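# Refit the band over the corner guard around the carton

## Task

Loop the band back around the carton, passing over the corner guard, so that the guard ends up seated in its proper spot and the carton is left sitting flat.

## Robot and tools

Robot: two 6-joint arms, left_arm and right_arm, each with a parallel two-finger gripper and a wrist camera (cam_left_wrist, cam_right_wrist, both 672x504). They face each other across the table. left_arm's base is on the scene's +y side at (-0.024, +0.450, +0.137) m; right_arm's base is at (+0.199, -0.454, +0.144) m. Image left and right do not match arm names. In the scene frame the origin is the table centre, +z is up and the tabletop is at z = +0.020 m.

Frames: every hand pose, velocity, Hand target and wrist-camera pose in a result is in that arm's own base frame, not the scene frame. Offsets are also along the arm's own base axes, and rotations turn about the Hand target's position. The gripper's fingers point along its +x and close along its y. end_effector_position is the point between the fingers, 3 to 4 cm behind the tips; only the last 1.5 cm of each finger face is flat.

Row layout (shared by execute_actions and move): a row is 14 numbers, each in [-1, 1]. First seven are left_arm: dx, dy, dz, rx, ry, rz, opening. Last seven are right_arm in the same order. Always send all 14, even if one arm stays put. dx..rz are an offset, not a pose: measured from the arm's Hand target at the start of that action or move, with 1.0 = 0.6 m of travel or 180 degrees of turn; rx, ry, rz form one rotation vector. A translation longer than 1.0 may be scaled down. Sending the same offset twice moves the hand twice. Six zeros re-commands the current Hand target (useful to re-request a pose the gripper fell short of, or to release a press by aiming back past the gripper). The opening is absolute, not an offset: +1 = fully open (0.080 m), -1 = closed; empty fingers meet near -0.78. Every call sets the opening, so resend the present value to keep a gripper unchanged (0 means half open). Closing fully takes about 0.6 s.

execute_actions(actions, cameras): actions is a list of actions; each action is a table of up to 15 rows, one row per 1/30 s step, each row counted from the action's start pose; a short table repeats its last row to fill 15 steps. An empty list returns the state with all camera images.

move(target, speed, blend, opening_speed, grip_force, blocking, cameras): drives each gripper in a straight line to the offset in target (one 14-number row, or a list of up to 15 rows, all measured from the same starting Hand targets). speed is path top speed in m/s (0.002 to 4.3, default 0.25; turning up to twice that in rad/s), one value or one per target. blend (m) rounds corners of a list; 0 stops at each. opening_speed is opening change per second on the -1..+1 scale (0.2 or more). grip_force is the finger-pad force limit in newtons, 8 to 34, per arm or shared, and persists. blocking=false returns early while the move continues. Paths do not avoid obstacles or the other arm; faster moves lag, stray and hit harder. Steer around an arm's own base. The result adds a move: line such as done, off_target, moving, held, blocked or fault, plus limits such as paced or held.

wait(seconds 0 to 10): lets time run with commands held. stop: brakes a running move. zoom_image(camera, region [x0,y0,x1,y1] pixels, at most 504x504) magnifies the latest image. read_manual gives licence texts only. finished_scene(scene: the current scene number) ends the scene irreversibly; the goal must hold without the robot.

Results: end_effector_position (m), end_effector_quat_wxyz, velocities; Hand target (last commanded pose after clipping, from which new offsets count); grip_measured (opening on the command scale, about ±2 mm error, reading narrower than a squeezed part); Joint positions (last entry per arm = opening in metres); Joint torques and External joint torques (estimated outside load; a push toward larger joint values lowers it); Tool commands; motor temperatures; Wrist depth as 7x7 median distances in mm per camera ('-' = no data). Joint velocities may read within noise.

Control behaviour: commanded orientation is clipped to 32 degrees from the measured one each step. Friction and gravity leave the gripper short, low or tilted, especially at long reach; check position and tilt after each move and correct. Small moves may not happen or go sideways. To grip, command roughly 0.08 below the grip_measured reading at first contact.

Avoid: dropping parts or releasing them while moving; anything leaving the table; hard hits or presses on fixed or heavy objects; arm-to-arm contact, including closing one gripper on the other's fingers; strain on wrist-camera cables. Torque limits (N m): waist 17.6, shoulder 21.8, elbow 21.7, wrist pitch 3.7, wrist yaw 4, wrist roll 3.71; exceeding one freezes that arm for 10 s. Overheating (MOTOR HOT above 50 °C, fault at 95 °C) comes from holding loads, stretching out or pushing at unreachable poses. Large single-step jumps can cause OVER-SPEED faults. Loose objects may occasionally be nudged by outside disturbances.

Each tool is called after "Call:" as name(argument=value, ...), one argument or row to a line, values as JSON.

## Session

Call:
execute_actions(
  actions=[],
)

Scene clock: 0.00 s.
left_arm: end_effector_position=(+0.2312, +0.2336, +0.0501) grip_measured=+1.000 end_effector_quat_wxyz=(+0.911, -0.260, +0.154, +0.281) | right_arm: end_effector_position=(+0.1173, -0.1710, +0.1761) grip_measured=+1.000 end_effector_quat_wxyz=(+0.682, +0.467, +0.044, -0.561)
Joint positions: left_arm=[0.986 1.577 0.265 0.822 0.438 -0.22 0.08] | right_arm=[-0.784 0.524 0.563 -0.688 0.257 1.001 0.08]
Joint velocities: within noise
Joint torques (N m): no reading
External joint torques (N m): no reading
Motor temperatures (°C): left_arm=[29 30 26 35 33 27] | right_arm=[26 32 27 30 31 29]
Heat: left arm: hottest wrist pitch 35 °C (+0.0 °C/min); right arm: hottest shoulder 32 °C (+0.0 °C/min).
Wrist depth (mm): cam_left_wrist=[1483 2030 1995 2515 2630 2338 1522 / - 1446 1677 2048 522 631 - / 1151 1181 309 358 456 492 614 / 221 249 279 314 350 422 499 / - - 248 276 309 - 83 / - - 225 246 273 296 86 / - - 205 223 244 264 -] | cam_right_wrist=[2049 1310 1437 1366 1516 1383 1209 / - 1537 1640 1640 1516 1310 1141 / - 1925 1994 1640 1392 1203 1064 / 1799 2259 1799 1537 1294 1153 1025 / - 79 1616 1428 1243 106 958 / - 79 1537 1302 1165 94 - / - 467 443 387 336 304 75]
Hand target: left_arm +0.2331, +0.2355, +0.0549; +0.915, -0.253, +0.148, +0.279 | right_arm +0.1172, -0.1719, +0.1808; +0.685, +0.464, +0.036, -0.560
Tool commands: left_gripper/opening=+1.0 right_gripper/opening=+1.0

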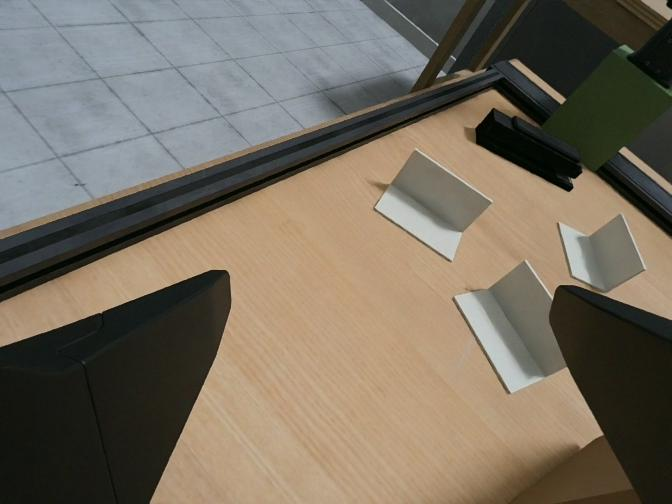

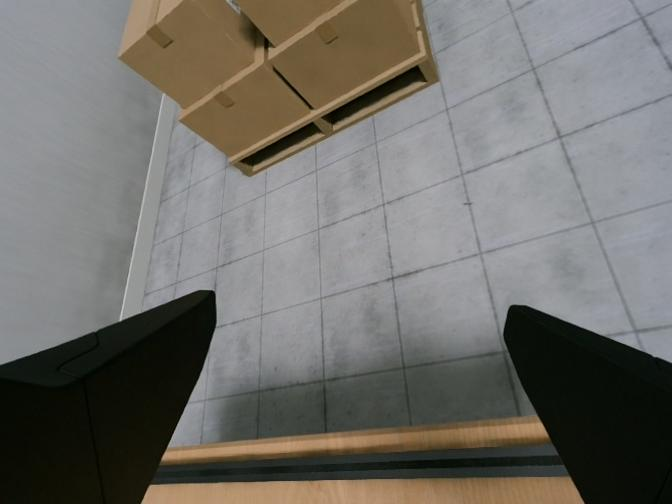

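Call:
move(
  target=[-0.055, -0.3925, 0.492, 0.053, 0.219, -0.245, 1, 0.138, 0.2865, 0.282, -0.0895, 0.2287, 0.5267, 1],
  speed=0.4,
  cameras=["all"],
)

Scene clock: 7.07 s.
left_arm: end_effector_position=(+0.2006, -0.0017, +0.3455) grip_measured=+1.000 end_effector_quat_wxyz=(+0.879, -0.003, +0.477, -0.004) | right_arm: end_effector_position=(+0.2004, -0.0022, +0.3448) grip_measured=+1.000 end_effector_quat_wxyz=(+0.879, -0.001, +0.477, -0.006)
Joint positions: left_arm=[-0.002 1.141 1.724 -1.577 0.009 -0.003 0.08] | right_arm=[-0.003 1.139 1.719 -1.574 0.01 0.002 0.08]
Joint torques (N m): left_arm=[-0.28 -1.14 5.42 1.21 -0.19 -0.1] | right_arm=[0.25 -0.7 5.84 0.59 -0.25 -0.16]
External joint torques (N m): left_arm=[-0.27 0.46 0.61 -0.01 -0.19 -0.1] | right_arm=[0.26 0.97 0.96 -0.62 -0.25 -0.16]
Heat: left arm: hottest wrist pitch 36 °C (+8.5 °C/min); right arm: hottest shoulder 32 °C (+0.0 °C/min).
Wrist depth (mm): cam_left_wrist=[1522 600 600 607 606 598 1513 / 1455 573 587 579 580 576 580 / 564 564 422 418 419 559 555 / 559 548 542 436 411 539 1330 / - - 528 528 526 - 79 / - - 512 513 511 510 87 / - - 496 497 499 496 -] | cam_right_wrist=[467 467 524 634 645 1570 1616 / 586 542 575 608 622 1516 1537 / 562 569 572 576 590 1476 1456 / 544 544 555 558 563 1392 1419 / - 79 524 536 537 106 1375 / - 79 515 511 515 94 - / - 465 493 497 511 - 75]
Hand target: left_arm +0.2001, +0.0000, +0.3501; +0.867, -0.001, +0.499, +0.000 | right_arm +0.2000, +0.0000, +0.3500; +0.866, +0.000, +0.500, +0.000
Off the commanded pose: left_arm 0.005 m, 3 deg | right_arm 0.006 m, 3 deg.
joint sent to its limit (left arm) — joint 4 (wrist pitch), lower limit. The joint targets are off in orientation, not in position.
joint sent to its limit (right arm) — joint 4 (wrist pitch), lower limit. The joint targets are off in orientation, not in position.
move: off_target (left_arm, right_arm)
camera_calibration:
cam_left_wrist: T_world_to_cam=[[0.0563896, -0.998405, 0.00284861, -0.00183819], [-0.981067, -0.0559394, -0.185413, 0.286324], [0.185276, 0.00766067, -0.982657, 0.37524], [0, 0, 0, 1]] pos_world=[0.211484, 0.0113069, 0.421826]
cam_right_wrist: T_world_to_cam=[[0.0444725, -0.997648, 0.0521572, -0.021681], [-0.973782, -0.0549492, -0.220745, 0.29956], [0.223092, -0.0409726, -0.973936, 0.371598], [0, 0, 0, 1]] pos_world=[0.20977, 0.0100559, 0.429169]

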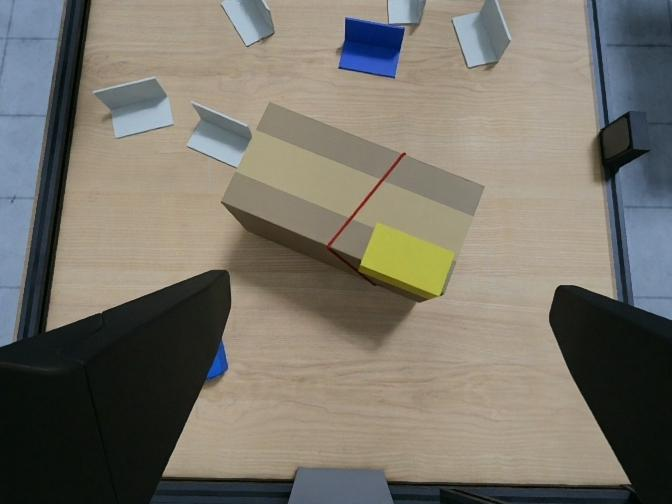

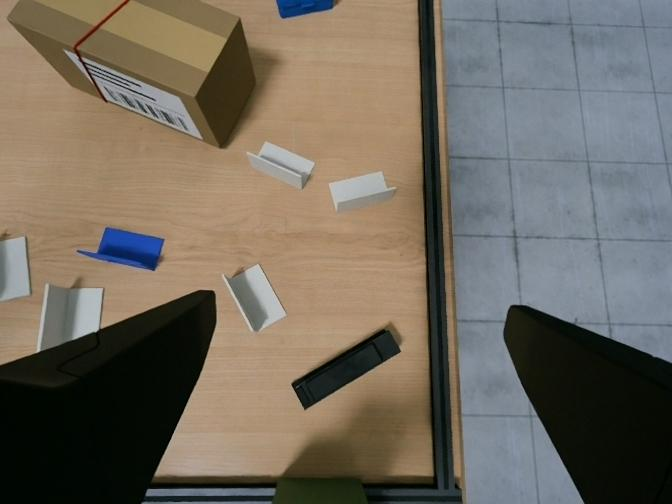

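Call:
zoom_image(
  camera="cam_left_wrist",
  region=[200, 90, 510, 320],
)

Call:
zoom_image(
  camera="cam_right_wrist",
  region=[0, 0, 320, 200],
)

Scaled by 1.626 from the camera's 672x504 image, which has a finer 960x720 frame.

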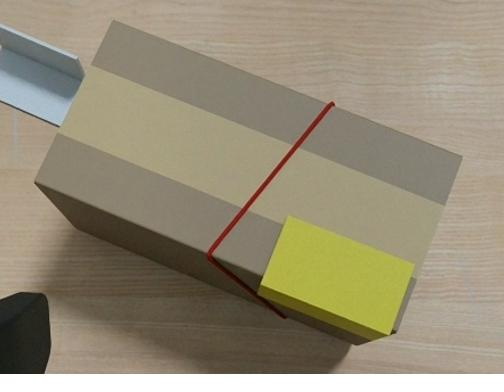

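Scaled by 1.575 from the camera's 672x504 image, which has a finer 960x720 frame.

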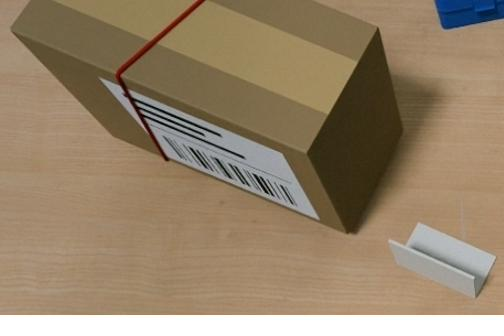

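Call:
move(
  target=[-0.0168, 0.05, -0.35, -0.0218, -0.1657, -0.0814, 1, 0.2667, 0.3667, -0.4833, 0.0436, -0.2474, 0.1053, 1],
  speed=0.4,
  cameras=["all"],
)

Scene clock: 23.43 s.
left_arm: end_effector_position=(+0.1891, +0.0310, +0.1390) grip_measured=+1.000 end_effector_quat_wxyz=(+0.957, +0.027, +0.262, -0.121) | right_arm: end_effector_position=(+0.3554, +0.2188, +0.0544) grip_measured=+1.000 end_effector_quat_wxyz=(+0.974, -0.027, +0.140, +0.176)
Joint positions: left_arm=[0.785 0.551 0.411 -0.723 0.837 0.701 0.08] | right_arm=[0.653 1.941 0.524 1.119 0.284 0.082 0.08]
Joint torques (N m): left_arm=[0.21 0.61 5.33 1.94 0.67 0.13] | right_arm=[0.22 -4.76 4.54 1.77 0.19 -0.13]
External joint torques (N m): left_arm=[0.21 0.67 -1.14 0.76 0.29 0.12] | right_arm=[0.2 1.9 0.67 0.06 0.15 -0.13]
Heat: left arm: hottest wrist pitch 37 °C (+5.1 °C/min); right arm: hottest shoulder 32 °C (+0.0 °C/min).
Wrist depth (mm): cam_left_wrist=[627 636 639 669 669 2411 2314 / 532 551 551 527 532 560 1961 / 476 465 271 273 276 462 468 / 392 248 240 238 242 253 415 / - - 294 265 245 - 83 / - - 324 324 315 321 86 / - 289 294 294 296 296 -] | cam_right_wrist=[- 1829 590 1559 1516 1375 1341 / - 2128 638 322 518 516 1466 / 2012 486 451 262 237 242 514 / 373 381 369 285 228 201 400 / 319 79 307 310 260 106 345 / - 79 267 273 268 94 - / - 218 231 235 239 234 75]
Hand target: left_arm +0.1900, +0.0300, +0.1401; +0.958, +0.033, +0.256, -0.126 | right_arm +0.3600, +0.2200, +0.0600; +0.976, -0.023, +0.129, +0.172
Off the commanded pose: left_arm 0.002 m, 1 deg | right_arm 0.007 m, 1 deg.
move: done
camera_calibration:
cam_left_wrist: T_world_to_cam=[[-0.190257, -0.981195, 0.0325256, 0.073977], [-0.787298, 0.1327, -0.602123, 0.25405], [0.586484, -0.140166, -0.79774, 0.0772709], [0, 0, 0, 1]] pos_world=[0.168769, 0.0497042, 0.212205]
cam_right_wrist: T_world_to_cam=[[0.360558, -0.929808, 0.0738594, 0.0786171], [-0.533901, -0.270666, -0.801055, 0.320883], [0.764819, 0.249393, -0.594016, -0.213529], [0, 0, 0, 1]] pos_world=[0.306285, 0.213204, 0.124399]

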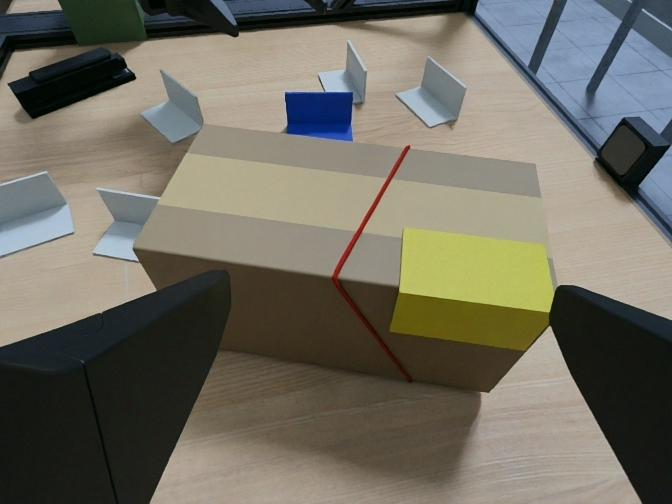

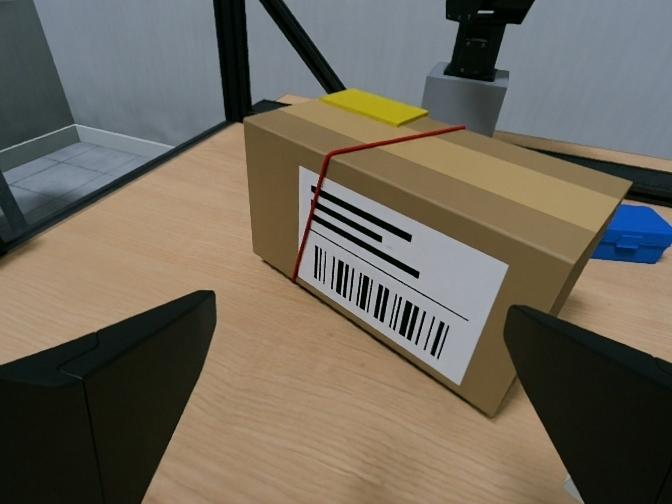

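Call:
zoom_image(
  camera="cam_left_wrist",
  region=[300, 130, 600, 400],
)

Call:
zoom_image(
  camera="cam_right_wrist",
  region=[220, 80, 500, 300],
)

Scaled by 1.680 from the camera's 672x504 image, which has a finer 960x720 frame.

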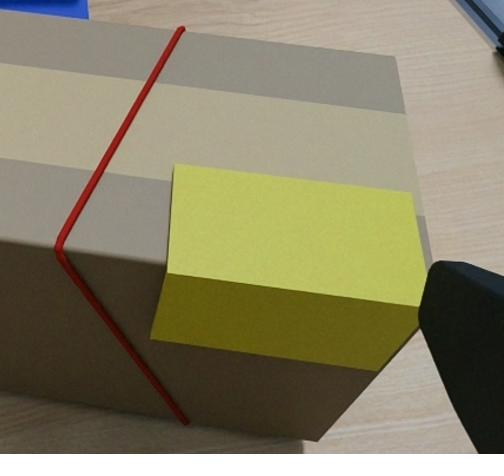

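Scaled by 1.800 from the camera's 672x504 image, which has a finer 960x720 frame.

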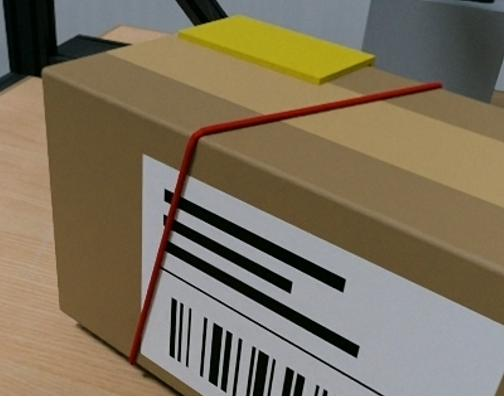

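Call:
move(
  target=[0.1925, -0.0312, -0.0668, 0.1447, 0.3027, -0.1061, -0.2, 0, 0, 0, 0, 0, 0, 1],
  speed=0.4,
  cameras=["all"],
)

Scene clock: 44.17 s.
left_arm: end_effector_position=(+0.3011, +0.0120, +0.0973) grip_measured=-0.198 end_effector_quat_wxyz=(+0.670, +0.212, +0.677, -0.217) | right_arm: end_effector_position=(+0.3554, +0.2188, +0.0544) grip_measured=+1.000 end_effector_quat_wxyz=(+0.974, -0.027, +0.140, +0.176)
Joint positions: left_arm=[0.041 1.711 1.273 -1.146 0.003 0.659 0.026] | right_arm=[0.653 1.941 0.524 1.119 0.284 0.082 0.08]
Joint torques (N m): left_arm=[-0.02 -6.18 5.97 0.42 -0.11 0.07] | right_arm=[0.08 -4.68 4.47 1.75 0.15 -0.11]
External joint torques (N m): left_arm=[0 0.49 0.36 0.11 -0.15 0.07] | right_arm=[0.07 1.98 0.64 0.05 0.1 -0.11]
Motor temperatures (°C): left_arm=[29 30 29 38 33 27] | right_arm=[26 34 30 39 31 29]
Heat: left arm: hottest wrist pitch 38 °C (+4.1 °C/min); right arm: hottest wrist pitch 39 °C (+12.2 °C/min).
Wrist depth (mm): cam_left_wrist=[- 116 116 117 116 115 115 / - - 122 125 123 121 119 / 133 133 132 132 131 132 131 / 145 142 142 141 139 137 288 / 154 151 - 313 101 301 309 / - - - 340 - - - / - - - 372 - - -] | cam_right_wrist=[2108 - 603 1616 - 248 1485 / - 2069 673 322 510 1466 1664 / 2031 492 446 262 236 243 518 / 373 382 369 285 228 201 401 / 319 79 309 311 259 106 345 / - 79 267 273 268 94 - / - 218 232 235 239 234 75]
Hand target: left_arm +0.3055, +0.0112, +0.1000; +0.673, +0.218, +0.672, -0.218 | right_arm +0.3600, +0.2200, +0.0600; +0.976, -0.023, +0.129, +0.172
Off the commanded pose: left_arm 0.005 m, 1 deg | right_arm 0.007 m, 1 deg.
move: done
camera_calibration:
cam_left_wrist: T_world_to_cam=[[-0.540635, -0.840773, -0.0285393, 0.187837], [-0.781551, 0.489423, 0.386838, 0.217448], [-0.311275, 0.231443, -0.921706, 0.253489], [0, 0, 0, 1]] pos_world=[0.350403, -0.00716475, 0.154886]
cam_right_wrist: T_world_to_cam=[[0.360558, -0.929808, 0.0738594, 0.0786171], [-0.533901, -0.270666, -0.801055, 0.320883], [0.764819, 0.249393, -0.594016, -0.213529], [0, 0, 0, 1]] pos_world=[0.306285, 0.213204, 0.124399]

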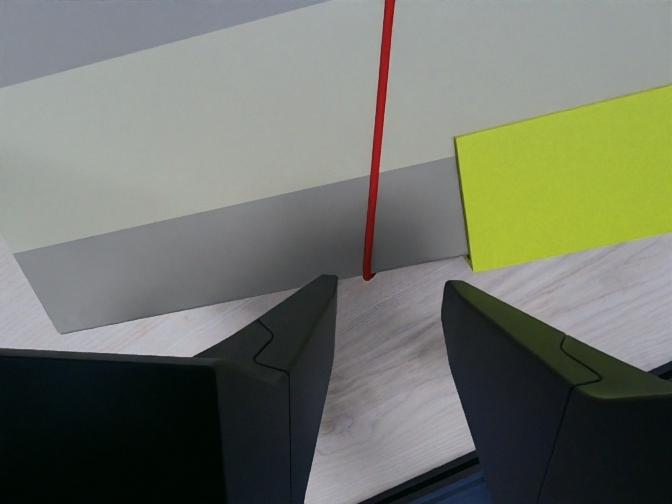

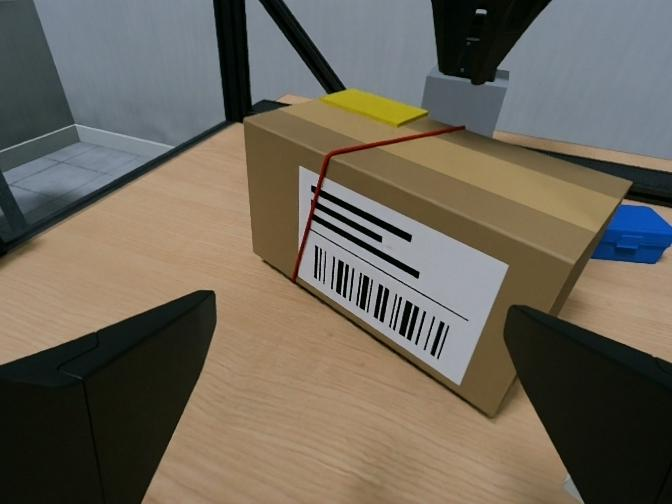

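Call:
move(
  target=[0.0, 0.003, -0.0567, 0, 0, 0, -0.2, 0, 0, 0, 0, 0, 0, 1],
  speed=0.15,
  cameras=["all"],
)

Scene clock: 48.10 s.
left_arm: end_effector_position=(+0.3047, +0.0122, +0.0671) grip_measured=-0.198 end_effector_quat_wxyz=(+0.673, +0.215, +0.673, -0.218) | right_arm: end_effector_position=(+0.3554, +0.2188, +0.0544) grip_measured=+1.000 end_effector_quat_wxyz=(+0.974, -0.027, +0.140, +0.176)
Joint positions: left_arm=[0.041 1.744 1.189 -1.017 0.003 0.664 0.026] | right_arm=[0.653 1.941 0.524 1.119 0.284 0.082 0.08]
Joint torques (N m): left_arm=[0.31 -6.55 4.28 0.79 -0.16 0.09] | right_arm=[0.15 -4.87 4.71 1.72 0.17 -0.14]
External joint torques (N m): left_arm=[0.31 0.25 -1.22 0.45 -0.19 0.09] | right_arm=[0.14 1.79 0.83 0.02 0.13 -0.14]
Heat: left arm: hottest wrist pitch 38 °C (+3.7 °C/min); right arm: hottest wrist pitch 40 °C (+12.5 °C/min).
Wrist depth (mm): cam_left_wrist=[- 91 91 90 90 90 - / - - 94 94 94 95 - / - 102 102 103 101 - 98 / - 111 109 110 110 105 105 / - 117 - 117 113 110 272 / - - - 299 - - - / - - - 326 325 - -] | cam_right_wrist=[1829 2380 559 1592 275 229 190 / - 2282 590 321 294 1496 1410 / 2088 491 448 262 237 243 511 / 374 380 370 285 228 201 401 / 320 79 308 310 259 106 346 / - 79 267 272 269 94 - / - 218 232 235 240 234 75]
Hand target: left_arm +0.3055, +0.0130, +0.0660; +0.673, +0.218, +0.672, -0.218 | right_arm +0.3600, +0.2200, +0.0600; +0.976, -0.023, +0.129, +0.172
Off the commanded pose: left_arm 0.002 m, 0 deg | right_arm 0.007 m, 1 deg.
move: done
camera_calibration:
cam_left_wrist: T_world_to_cam=[[-0.544122, -0.838287, -0.0347462, 0.190451], [-0.78343, 0.492821, 0.378636, 0.232902], [-0.300282, 0.233245, -0.924893, 0.22356], [0, 0, 0, 1]] pos_world=[0.353222, -0.00727043, 0.125201]
cam_right_wrist: T_world_to_cam=[[0.360558, -0.929808, 0.0738594, 0.0786171], [-0.533901, -0.270666, -0.801055, 0.320883], [0.764819, 0.249393, -0.594016, -0.213529], [0, 0, 0, 1]] pos_world=[0.306285, 0.213204, 0.124399]

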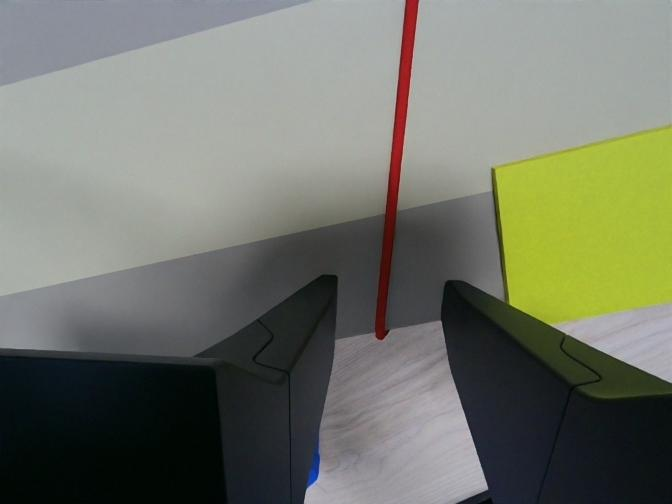

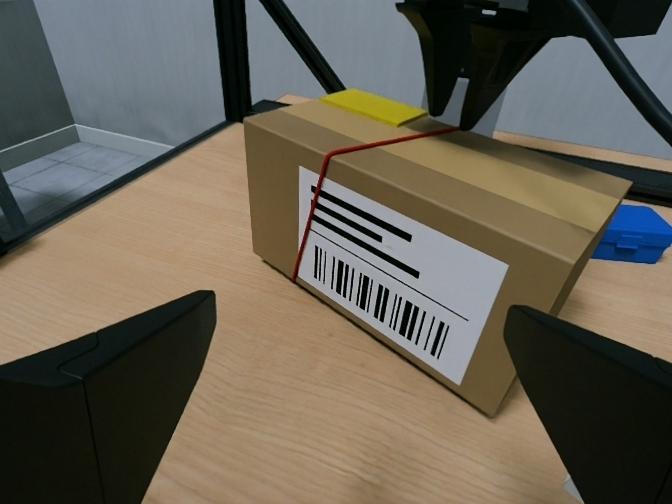

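Call:
move(
  target=[-0.0067, 0.005, -0.0117, 0, 0, 0, -0.2, 0, 0, 0, 0, 0, 0, 1],
  speed=0.1,
  cameras=["cam_right_wrist"],
)

Call:
zoom_image(
  camera="cam_right_wrist",
  region=[360, 60, 520, 180],
)

Scene clock: 50.43 s.
left_arm: end_effector_position=(+0.3016, +0.0128, +0.0601) grip_measured=-0.198 end_effector_quat_wxyz=(+0.672, +0.216, +0.673, -0.222) | right_arm: end_effector_position=(+0.3554, +0.2188, +0.0544) grip_measured=+1.000 end_effector_quat_wxyz=(+0.974, -0.027, +0.140, +0.176)
Joint positions: left_arm=[0.046 1.744 1.16 -0.991 0.007 0.675 0.026] | right_arm=[0.653 1.941 0.524 1.119 0.284 0.082 0.08]
Joint torques (N m): left_arm=[0.3 -7.13 3.69 1.05 -0.15 0.13] | right_arm=[0.16 -4.72 4.67 1.75 0.19 -0.13]
External joint torques (N m): left_arm=[0.3 -0.45 -1.7 0.73 -0.18 0.13] | right_arm=[0.23 1.98 0.79 0.03 0.13 -0.13]
Heat: left arm: hottest wrist pitch 38 °C (+3.6 °C/min); right arm: hottest wrist pitch 40 °C (+11.9 °C/min).
Wrist depth (mm): cam_left_wrist=[- - 84 - 84 84 - / - 90 - - - - - / - 96 97 97 96 92 - / - 106 - 102 101 99 98 / - 112 - 111 106 102 270 / - - - 291 - - - / - - - 318 316 - -] | cam_right_wrist=[- 1716 582 1604 276 232 185 / - 2191 592 322 295 705 1437 / 2031 495 452 261 237 243 251 / 374 382 369 287 228 201 394 / 318 79 307 311 260 106 345 / - 79 267 272 268 94 - / - 218 232 234 239 234 75]
Hand target: left_arm +0.3015, +0.0160, +0.0589; +0.673, +0.218, +0.672, -0.218 | right_arm +0.3600, +0.2200, +0.0600; +0.976, -0.023, +0.129, +0.172
Off the commanded pose: left_arm 0.003 m, 1 deg | right_arm 0.007 m, 1 deg.
move: done
camera_calibration:
cam_right_wrist: T_world_to_cam=[[0.360558, -0.929808, 0.0738594, 0.0786171], [-0.533901, -0.270666, -0.801055, 0.320883], [0.764819, 0.249393, -0.594016, -0.213529], [0, 0, 0, 1]] pos_world=[0.306285, 0.213204, 0.124399]
Images, in order (width x height): cam_right_wrist 672x504.

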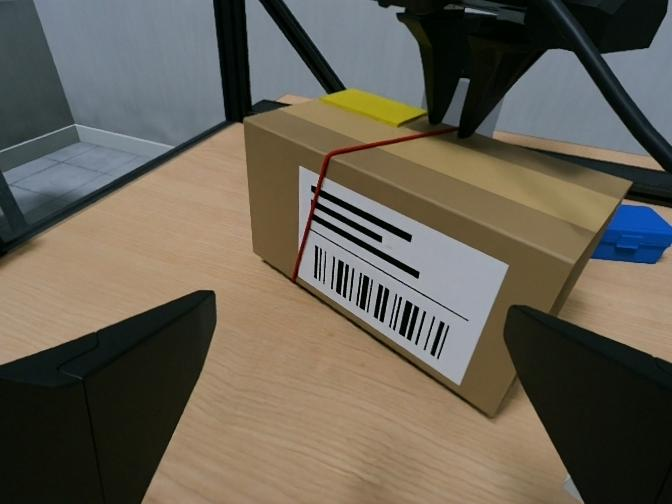

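Scaled by 3.150 from the camera's 672x504 image, which has a finer 960x720 frame.

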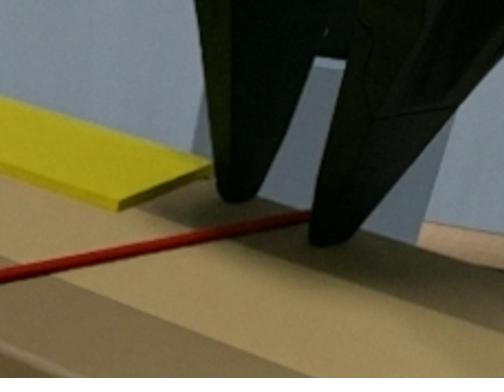

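Call:
move(
  target=[0.0, -0.003, -0.006, 0, 0, 0, -0.2, 0, 0, 0, 0, 0, 0, 1],
  speed=0.05,
  cameras=["cam_right_wrist"],
)

Call:
zoom_image(
  camera="cam_right_wrist",
  region=[360, 60, 520, 180],
)

Scene clock: 51.93 s.
left_arm: end_effector_position=(+0.3010, +0.0130, +0.0587) grip_measured=-0.198 end_effector_quat_wxyz=(+0.672, +0.218, +0.673, -0.220) | right_arm: end_effector_position=(+0.3554, +0.2188, +0.0544) grip_measured=+1.000 end_effector_quat_wxyz=(+0.974, -0.027, +0.140, +0.176)
Joint positions: left_arm=[0.044 1.743 1.152 -0.983 0.003 0.675 0.026] | right_arm=[0.653 1.941 0.524 1.119 0.284 0.082 0.08]
Joint torques (N m): left_arm=[-0.09 -6.17 3.53 1.54 -0.11 -0.1] | right_arm=[0.08 -4.77 4.71 1.77 0.18 -0.14]
External joint torques (N m): left_arm=[-0.1 0.5 -1.87 1.21 -0.14 -0.1] | right_arm=[0.08 1.92 0.82 0.06 0.13 -0.15]
Heat: left arm: hottest wrist pitch 37 °C (+2.3 °C/min); right arm: hottest wrist pitch 41 °C (+12.7 °C/min).
Wrist depth (mm): cam_left_wrist=[- - 85 - 84 84 - / - 90 - - - - - / - 96 97 96 96 92 - / - 105 - 102 101 100 97 / - 112 - 111 106 - 264 / - - - 291 - - - / - - - 317 315 - -] | cam_right_wrist=[- 1785 589 1616 274 231 192 / 2432 - 629 307 296 1466 1516 / 2012 493 450 263 237 242 428 / 372 383 370 285 228 200 399 / 319 79 307 311 259 106 346 / - 79 267 272 268 94 - / - 218 232 235 240 234 75]
Hand target: left_arm +0.3015, +0.0142, +0.0553; +0.673, +0.218, +0.672, -0.218 | right_arm +0.3600, +0.2200, +0.0600; +0.976, -0.023, +0.129, +0.172
Off the commanded pose: left_arm 0.004 m, 0 deg | right_arm 0.007 m, 1 deg.
move: done
camera_calibration:
cam_right_wrist: T_world_to_cam=[[0.360558, -0.929808, 0.0738594, 0.0786171], [-0.533901, -0.270666, -0.801055, 0.320883], [0.764819, 0.249393, -0.594016, -0.213529], [0, 0, 0, 1]] pos_world=[0.306285, 0.213204, 0.124399]
Images, in order (width x height): cam_right_wrist 672x504.

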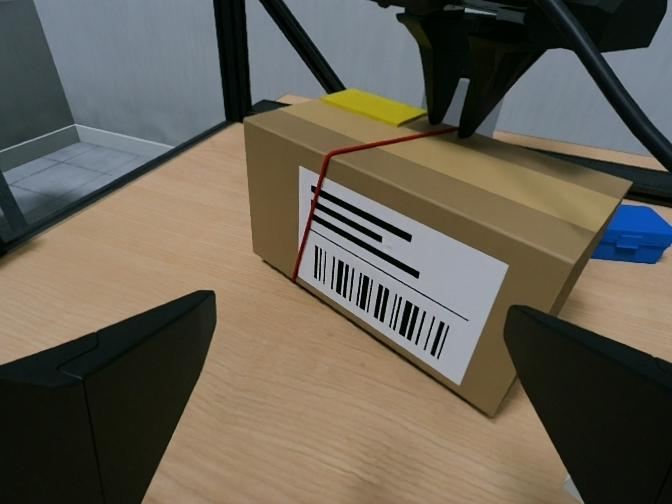

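Scaled by 3.150 from the camera's 672x504 image, which has a finer 960x720 frame.

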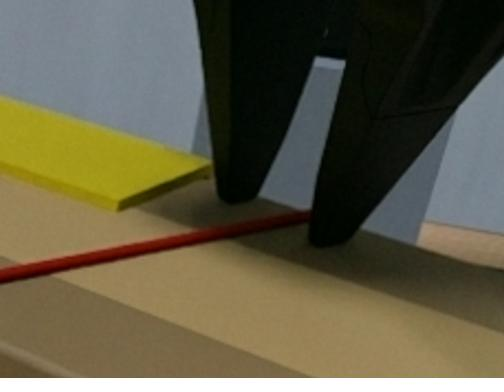

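Call:
move(
  target=[0.0, 0.0, 0.0025, 0, 0, 0, -1, 0, 0, 0, 0, 0, 0, 1],
  speed=0.05,
  opening_speed=0.8,
  cameras=["all"],
)

Call:
zoom_image(
  camera="cam_right_wrist",
  region=[360, 60, 520, 180],
)

Call:
zoom_image(
  camera="cam_left_wrist",
  region=[300, 240, 480, 380],
)

Scene clock: 54.37 s.
left_arm: end_effector_position=(+0.3029, +0.0158, +0.0587) grip_measured=-0.771 end_effector_quat_wxyz=(+0.675, +0.217, +0.671, -0.216) | right_arm: end_effector_position=(+0.3554, +0.2188, +0.0544) grip_measured=+1.000 end_effector_quat_wxyz=(+0.974, -0.027, +0.140, +0.176)
Joint positions: left_arm=[0.052 1.743 1.152 -0.974 0 0.675 0] | right_arm=[0.653 1.941 0.524 1.119 0.284 0.082 0.08]
Joint torques (N m): left_arm=[-0.12 -6.4 3.87 0.51 0 -0.12] | right_arm=[0.07 -4.76 4.6 1.76 0.2 -0.16]
External joint torques (N m): left_arm=[-0.12 0.26 -1.49 0.18 -0.04 -0.12] | right_arm=[0.08 1.87 0.79 0.07 0.15 -0.16]
Heat: left arm: hottest wrist pitch 37 °C (+2.2 °C/min); right arm: hottest wrist pitch 41 °C (+12.1 °C/min).
Wrist depth (mm): cam_left_wrist=[- - 85 - 84 - - / - 91 - - - - - / - 97 96 97 96 - - / - 105 103 102 101 99 97 / - 113 - - - 268 266 / - - - - - - - / - - - - - - -] | cam_right_wrist=[1640 2012 590 1627 263 238 180 / - 2604 610 323 292 1506 - / 2088 496 448 262 237 241 514 / 373 381 368 286 228 201 400 / 318 79 308 311 259 106 345 / - 79 267 272 269 94 - / - 218 232 236 240 234 75]
Hand target: left_arm +0.3015, +0.0142, +0.0568; +0.673, +0.218, +0.672, -0.218 | right_arm +0.3600, +0.2200, +0.0600; +0.976, -0.023, +0.129, +0.172
Off the commanded pose: left_arm 0.003 m, 0 deg | right_arm 0.007 m, 1 deg.
move: done
camera_calibration:
cam_left_wrist: T_world_to_cam=[[-0.543865, -0.838133, -0.0417511, 0.19257], [-0.786248, 0.491545, 0.37443, 0.234012], [-0.2933, 0.236466, -0.926315, 0.212448], [0, 0, 0, 1]] pos_world=[0.351035, -0.00386462, 0.117213]
cam_right_wrist: T_world_to_cam=[[0.360558, -0.929808, 0.0738594, 0.0786171], [-0.533901, -0.270666, -0.801055, 0.320883], [0.764819, 0.249393, -0.594016, -0.213529], [0, 0, 0, 1]] pos_world=[0.306285, 0.213204, 0.124399]

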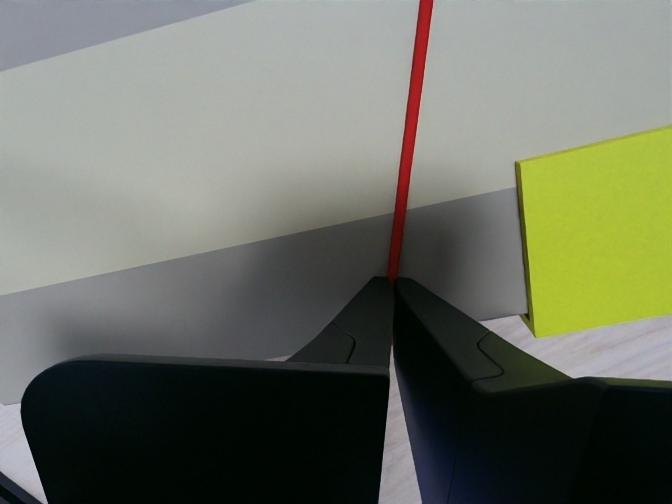

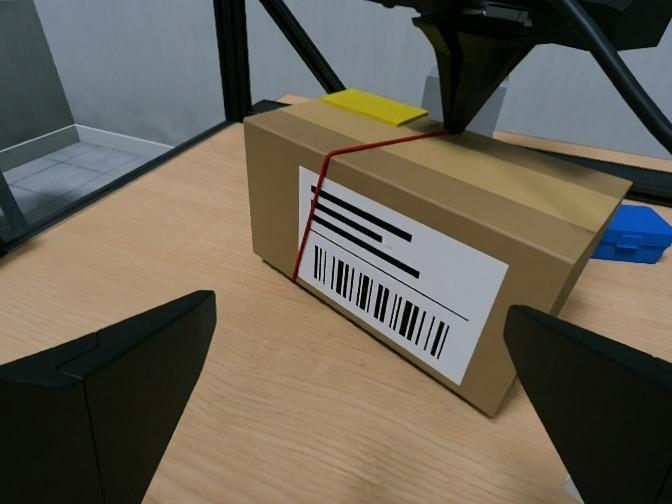

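Scaled by 3.150 from the camera's 672x504 image, which has a finer 960x720 frame.

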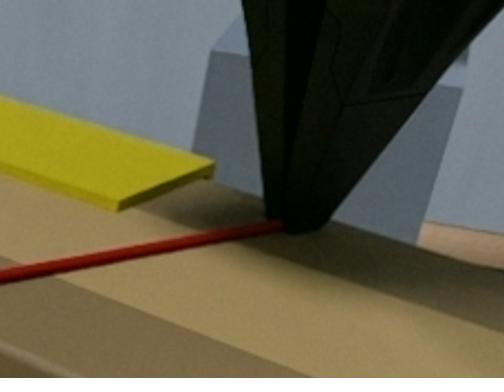

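Scaled by 2.800 from the camera's 672x504 image, which has a finer 960x720 frame.

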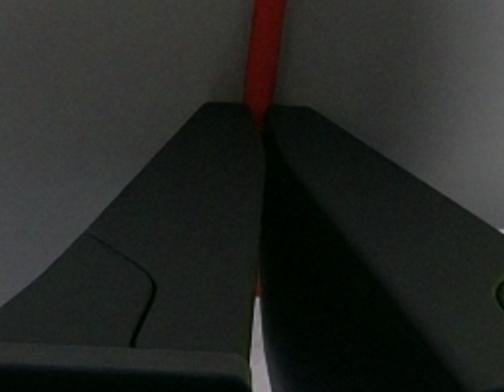

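Call:
move(
  target=[0.0, 0.0, 0.022, 0, 0, 0, -1, 0, 0, 0, 0, 0, 0, 1],
  speed=0.08,
  cameras=["all"],
)

Call:
zoom_image(
  camera="cam_right_wrist",
  region=[360, 60, 520, 180],
)

Scene clock: 56.67 s.
left_arm: end_effector_position=(+0.2966, +0.0116, +0.0625) grip_measured=-0.771 end_effector_quat_wxyz=(+0.663, +0.215, +0.681, -0.225) | right_arm: end_effector_position=(+0.3554, +0.2188, +0.0544) grip_measured=+1.000 end_effector_quat_wxyz=(+0.974, -0.027, +0.140, +0.176)
Joint positions: left_arm=[0.041 1.741 1.166 -1.023 0.004 0.675 0] | right_arm=[0.653 1.941 0.524 1.119 0.284 0.082 0.08]
Joint torques (N m): left_arm=[0.08 -8.56 6.07 0.18 0.01 -0.12] | right_arm=[0.11 -4.59 4.59 1.8 0.18 -0.13]
External joint torques (N m): left_arm=[0.08 -1.92 0.73 -0.1 -0.03 -0.12] | right_arm=[0.09 2.05 0.75 0.1 0.13 -0.13]
Heat: left arm: hottest wrist pitch 37 °C (+2.1 °C/min); right arm: hottest wrist pitch 41 °C (+11.6 °C/min).
Wrist depth (mm): cam_left_wrist=[- - 85 - 84 85 - / - 90 - - - - - / - 96 96 97 96 - 91 / - 105 102 103 103 101 100 / - 113 - - - 273 272 / - - - - - - - / - - - - - - -] | cam_right_wrist=[1844 - 582 1548 267 237 193 / 2088 2330 638 323 297 696 1401 / 2031 496 451 262 237 243 248 / 374 382 370 285 228 201 400 / 319 79 309 310 259 106 346 / - 79 267 272 269 94 - / - 218 231 235 239 234 75]
Hand target: left_arm +0.3015, +0.0142, +0.0700; +0.673, +0.218, +0.672, -0.218 | right_arm +0.3600, +0.2200, +0.0600; +0.976, -0.023, +0.129, +0.172
Off the commanded pose: left_arm 0.009 m, 2 deg | right_arm 0.007 m, 1 deg.
move: off_target (left_arm)
camera_calibration:
cam_left_wrist: T_world_to_cam=[[-0.553768, -0.832473, -0.0181517, 0.18722], [-0.768029, 0.502234, 0.397356, 0.22275], [-0.321672, 0.233984, -0.917485, 0.222976], [0, 0, 0, 1]] pos_world=[0.34648, -0.0081903, 0.119464]
cam_right_wrist: T_world_to_cam=[[0.360558, -0.929808, 0.0738594, 0.0786171], [-0.533901, -0.270666, -0.801055, 0.320883], [0.764819, 0.249393, -0.594016, -0.213529], [0, 0, 0, 1]] pos_world=[0.306285, 0.213204, 0.124399]

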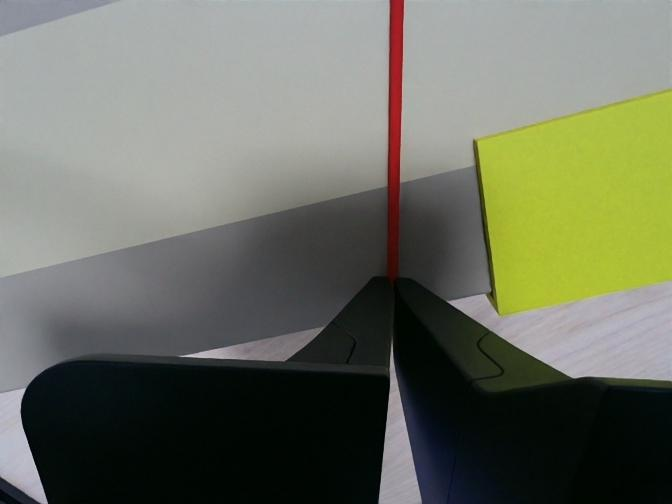

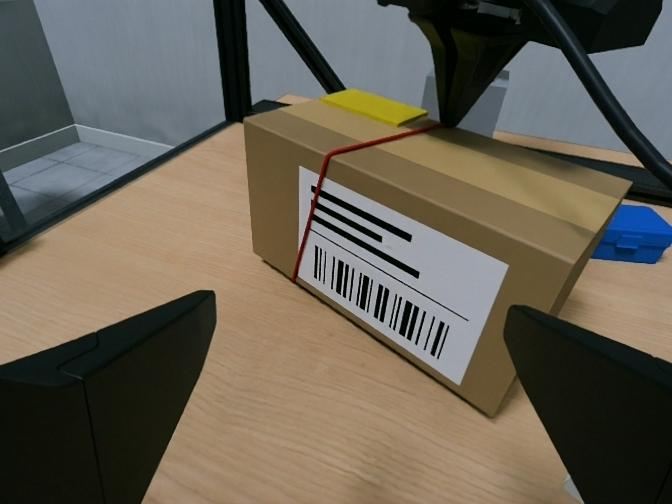

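Scaled by 3.150 from the camera's 672x504 image, which has a finer 960x720 frame.

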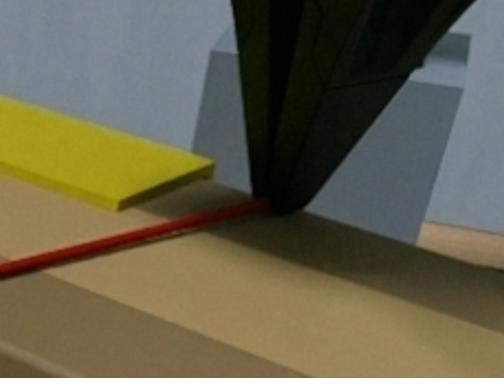

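Call:
move(
  target=[-0.0225, 0.0117, 0.025, 0, 0, 0, -1, 0, 0, 0, 0, 0, 0, 1],
  speed=0.08,
  cameras=["all"],
)

Call:
zoom_image(
  camera="cam_right_wrist",
  region=[300, 60, 500, 180],
)

Scene clock: 60.80 s.
left_arm: end_effector_position=(+0.2897, +0.0151, +0.0782) grip_measured=-0.771 end_effector_quat_wxyz=(+0.670, +0.216, +0.674, -0.227) | right_arm: end_effector_position=(+0.3554, +0.2188, +0.0544) grip_measured=+1.000 end_effector_quat_wxyz=(+0.974, -0.027, +0.140, +0.176)
Joint positions: left_arm=[0.058 1.684 1.166 -1.063 0.012 0.694 0] | right_arm=[0.653 1.941 0.524 1.119 0.284 0.082 0.08]
Joint torques (N m): left_arm=[1.12 -9.08 4.95 -0.24 -0.2 0.12] | right_arm=[0.04 -4.73 4.62 1.75 0.16 -0.11]
External joint torques (N m): left_arm=[1.1 -2.77 -0.51 -0.55 -0.25 0.12] | right_arm=[0.08 1.89 0.8 0.06 0.1 -0.11]
Heat: left arm: hottest wrist pitch 37 °C (+2.0 °C/min); right arm: hottest wrist pitch 42 °C (+12.0 °C/min).
Wrist depth (mm): cam_left_wrist=[- - - 100 - 100 98 / - 104 105 105 105 103 - / 113 113 114 112 111 109 109 / 123 121 122 120 122 117 267 / 296 290 286 - - 288 288 / - - - - - - - / - - - - - - -] | cam_right_wrist=[2069 1925 581 - 284 259 202 / 2213 2259 663 323 296 - 1485 / 2049 493 449 263 237 243 516 / 371 382 370 288 227 200 402 / 319 79 308 311 259 106 345 / - 79 268 273 269 94 - / - 218 232 235 240 234 75]
Hand target: left_arm +0.2880, +0.0213, +0.0850; +0.673, +0.218, +0.672, -0.218 | right_arm +0.3600, +0.2200, +0.0600; +0.976, -0.023, +0.129, +0.172
Off the commanded pose: left_arm 0.009 m, 1 deg | right_arm 0.007 m, 1 deg.
move: off_target (left_arm)
camera_calibration:
cam_left_wrist: T_world_to_cam=[[-0.555821, -0.831015, -0.0218443, 0.187325], [-0.773337, 0.507245, 0.380332, 0.212195], [-0.304981, 0.228289, -0.924592, 0.230155], [0, 0, 0, 1]] pos_world=[0.338411, -0.00450668, 0.136187]
cam_right_wrist: T_world_to_cam=[[0.360558, -0.929808, 0.0738594, 0.0786171], [-0.533901, -0.270666, -0.801055, 0.320883], [0.764819, 0.249393, -0.594016, -0.213529], [0, 0, 0, 1]] pos_world=[0.306285, 0.213204, 0.124399]

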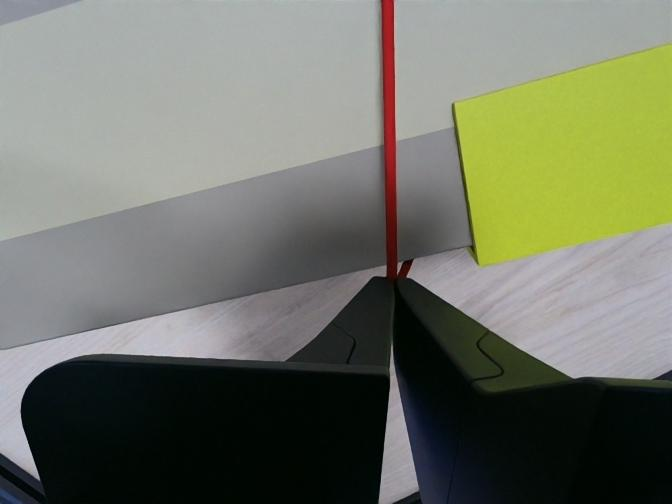

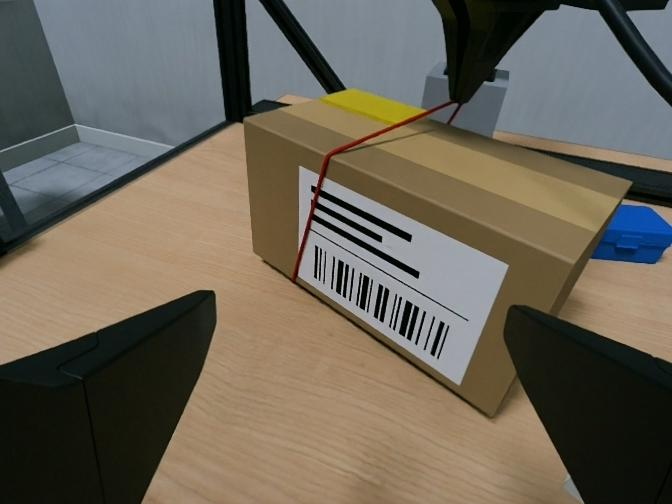

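Scaled by 2.520 from the camera's 672x504 image, which has a finer 960x720 frame.

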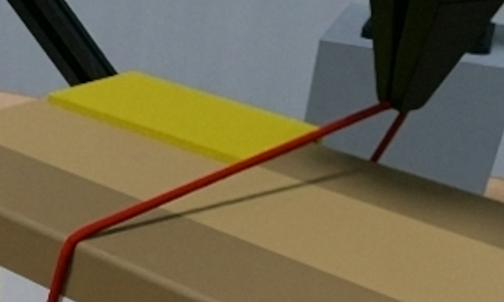

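Call:
move(
  target=[
    [-0.0282, 0.0047, -0.0048, 0, 0, 0.03, -1, 0, 0, 0, 0, 0, 0, 1],
    [-0.063, -0.0918, -0.0048, 0, 0, 0.094, -1, 0, 0, 0, 0, 0, 0, 1],
  ],
  speed=0.08,
  blend=[0.01, 0],
  cameras=["all"],
)

Call:
zoom_image(
  camera="cam_right_wrist",
  region=[260, 60, 500, 200],
)

Scene clock: 68.77 s.
left_arm: end_effector_position=(+0.2555, -0.0365, +0.0795) grip_measured=-0.771 end_effector_quat_wxyz=(+0.699, +0.114, +0.695, -0.121) | right_arm: end_effector_position=(+0.3554, +0.2188, +0.0544) grip_measured=+1.000 end_effector_quat_wxyz=(+0.974, -0.027, +0.140, +0.176)
Joint positions: left_arm=[-0.137 1.549 1.029 -1.045 0.009 0.197 0] | right_arm=[0.653 1.941 0.524 1.119 0.284 0.082 0.08]
Joint torques (N m): left_arm=[-0.21 -7.48 3.91 -0.3 -0.19 -0.11] | right_arm=[0.05 -4.69 4.66 1.76 0.19 -0.15]
External joint torques (N m): left_arm=[-0.22 -2.14 -1.62 -0.66 -0.2 -0.11] | right_arm=[0.07 1.9 0.85 0.08 0.14 -0.16]
Heat: left arm: hottest wrist pitch 36 °C (+0.0 °C/min); right arm: hottest wrist pitch 43 °C (+13.1 °C/min).
Wrist depth (mm): cam_left_wrist=[- - 100 102 102 100 216 / - 109 108 106 106 106 235 / 119 117 116 115 114 113 250 / 276 275 274 273 270 269 268 / 297 291 290 - - 289 289 / - - - - - - - / - - - - - - -] | cam_right_wrist=[1844 1592 592 1729 319 1350 1341 / - - 610 307 511 685 1428 / 2031 491 449 261 237 241 516 / 375 381 370 286 227 201 400 / 319 79 308 310 259 106 344 / - 79 268 272 268 94 - / - 218 232 235 239 235 75]
Hand target: left_arm +0.2502, -0.0338, +0.0822; +0.698, +0.117, +0.697, -0.117 | right_arm +0.3600, +0.2200, +0.0600; +0.976, -0.023, +0.129, +0.172
Off the commanded pose: left_arm 0.006 m, 1 deg | right_arm 0.007 m, 1 deg.
move: done
camera_calibration:
cam_left_wrist: T_world_to_cam=[[-0.283104, -0.958616, -0.0301401, 0.0518409], [-0.89324, 0.252093, 0.372253, 0.233369], [-0.34925, 0.132309, -0.927642, 0.240734], [0, 0, 0, 1]] pos_world=[0.307207, -0.0409863, 0.138004]
cam_right_wrist: T_world_to_cam=[[0.360558, -0.929808, 0.0738594, 0.0786171], [-0.533901, -0.270666, -0.801055, 0.320883], [0.764819, 0.249393, -0.594016, -0.213529], [0, 0, 0, 1]] pos_world=[0.306285, 0.213204, 0.124399]

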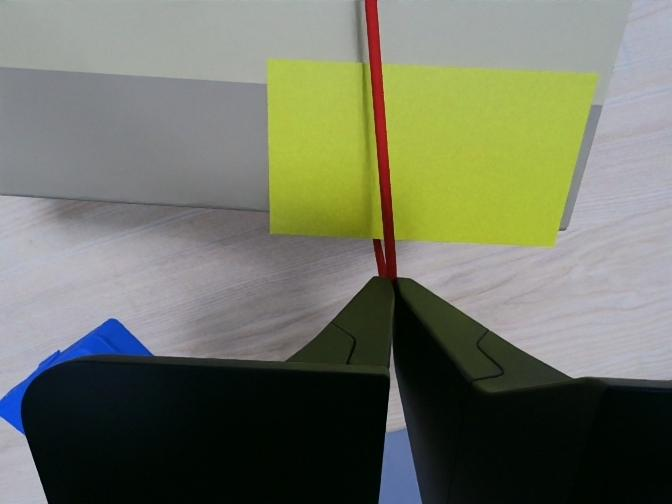

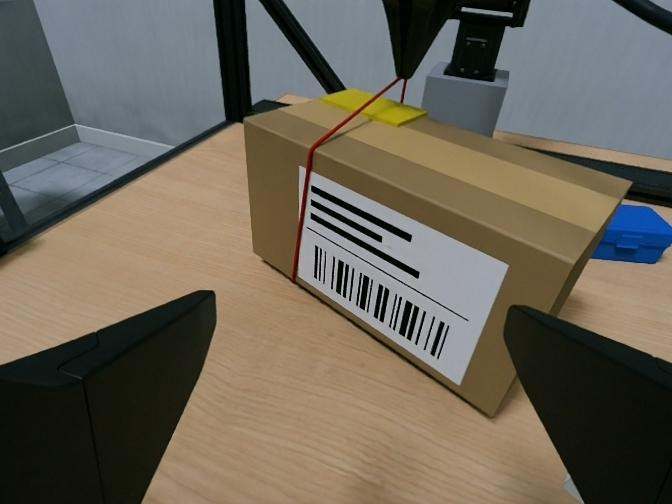

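Scaled by 2.100 from the camera's 672x504 image, which has a finer 960x720 frame.

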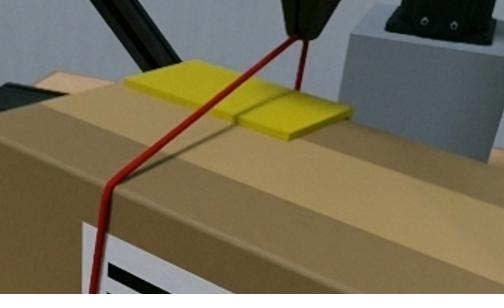

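Call:
move(
  target=[
    [0.0315, -0.0117, -0.015, 0, 0, 0, -1, 0, 0, 0, 0, 0, 0, 1],
    [0.0472, -0.0145, -0.0283, 0, 0, 0, -1, 0, 0, 0, 0, 0, 0, 1],
  ],
  speed=0.07,
  blend=[0.006, 0],
  cameras=["all"],
)

Call:
zoom_image(
  camera="cam_right_wrist",
  region=[260, 60, 500, 200],
)

Scene clock: 72.60 s.
left_arm: end_effector_position=(+0.2754, -0.0429, +0.0643) grip_measured=-0.771 end_effector_quat_wxyz=(+0.695, +0.114, +0.700, -0.119) | right_arm: end_effector_position=(+0.3554, +0.2188, +0.0544) grip_measured=+1.000 end_effector_quat_wxyz=(+0.974, -0.027, +0.140, +0.176)
Joint positions: left_arm=[-0.15 1.655 1.075 -0.997 0.007 0.181 0] | right_arm=[0.653 1.941 0.524 1.119 0.284 0.082 0.08]
Joint torques (N m): left_arm=[-0.31 -5.3 5.46 0.46 -0.12 -0.1] | right_arm=[0.22 -4.73 4.51 1.72 0.16 -0.17]
External joint torques (N m): left_arm=[-0.34 0.75 0.07 0.14 -0.14 -0.1] | right_arm=[0.26 1.92 0.67 0.03 0.1 -0.18]
Motor temperatures (°C): left_arm=[28 34 31 36 32 27] | right_arm=[26 36 30 44 31 29]
Heat: left arm: hottest wrist pitch 36 °C (+0.0 °C/min); right arm: hottest wrist pitch 44 °C (+13.1 °C/min).
Wrist depth (mm): cam_left_wrist=[- - 89 89 87 86 - / - 93 94 - - - - / - 99 98 95 97 - 235 / - 109 104 102 - 102 248 / 279 279 277 - - 276 272 / - - - - - - - / - - - - - - -] | cam_right_wrist=[1942 - 587 548 306 229 1350 / - - 615 319 330 703 1466 / 2069 493 449 262 236 243 518 / 373 379 368 286 228 201 400 / 319 79 309 310 259 106 345 / - 79 267 272 268 94 - / - 218 232 235 239 234 75]
Hand target: left_arm +0.2785, -0.0425, +0.0652; +0.698, +0.117, +0.697, -0.117 | right_arm +0.3600, +0.2200, +0.0600; +0.976, -0.023, +0.129, +0.172
Off the commanded pose: left_arm 0.003 m, 1 deg | right_arm 0.007 m, 1 deg.
move: done
camera_calibration:
cam_left_wrist: T_world_to_cam=[[-0.280487, -0.959394, -0.0298512, 0.0501309], [-0.889443, 0.248093, 0.38385, 0.256435], [-0.360857, 0.134216, -0.922913, 0.237321], [0, 0, 0, 1]] pos_world=[0.327785, -0.0473768, 0.122091]
cam_right_wrist: T_world_to_cam=[[0.360558, -0.929808, 0.0738594, 0.0786171], [-0.533901, -0.270666, -0.801055, 0.320883], [0.764819, 0.249393, -0.594016, -0.213529], [0, 0, 0, 1]] pos_world=[0.306285, 0.213204, 0.124399]

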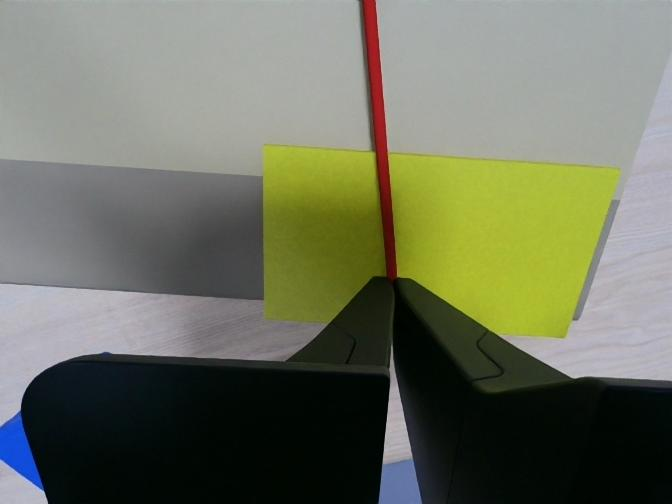

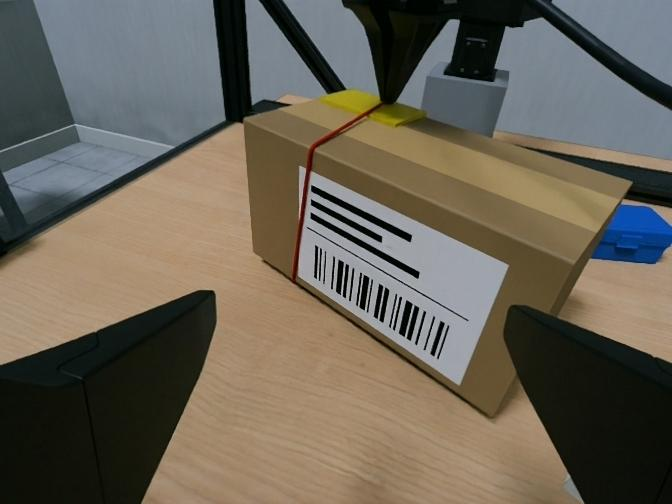

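Scaled by 2.100 from the camera's 672x504 image, which has a finer 960x720 frame.

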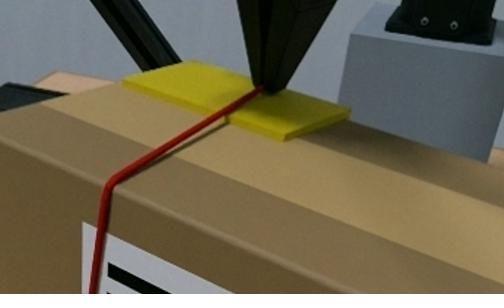

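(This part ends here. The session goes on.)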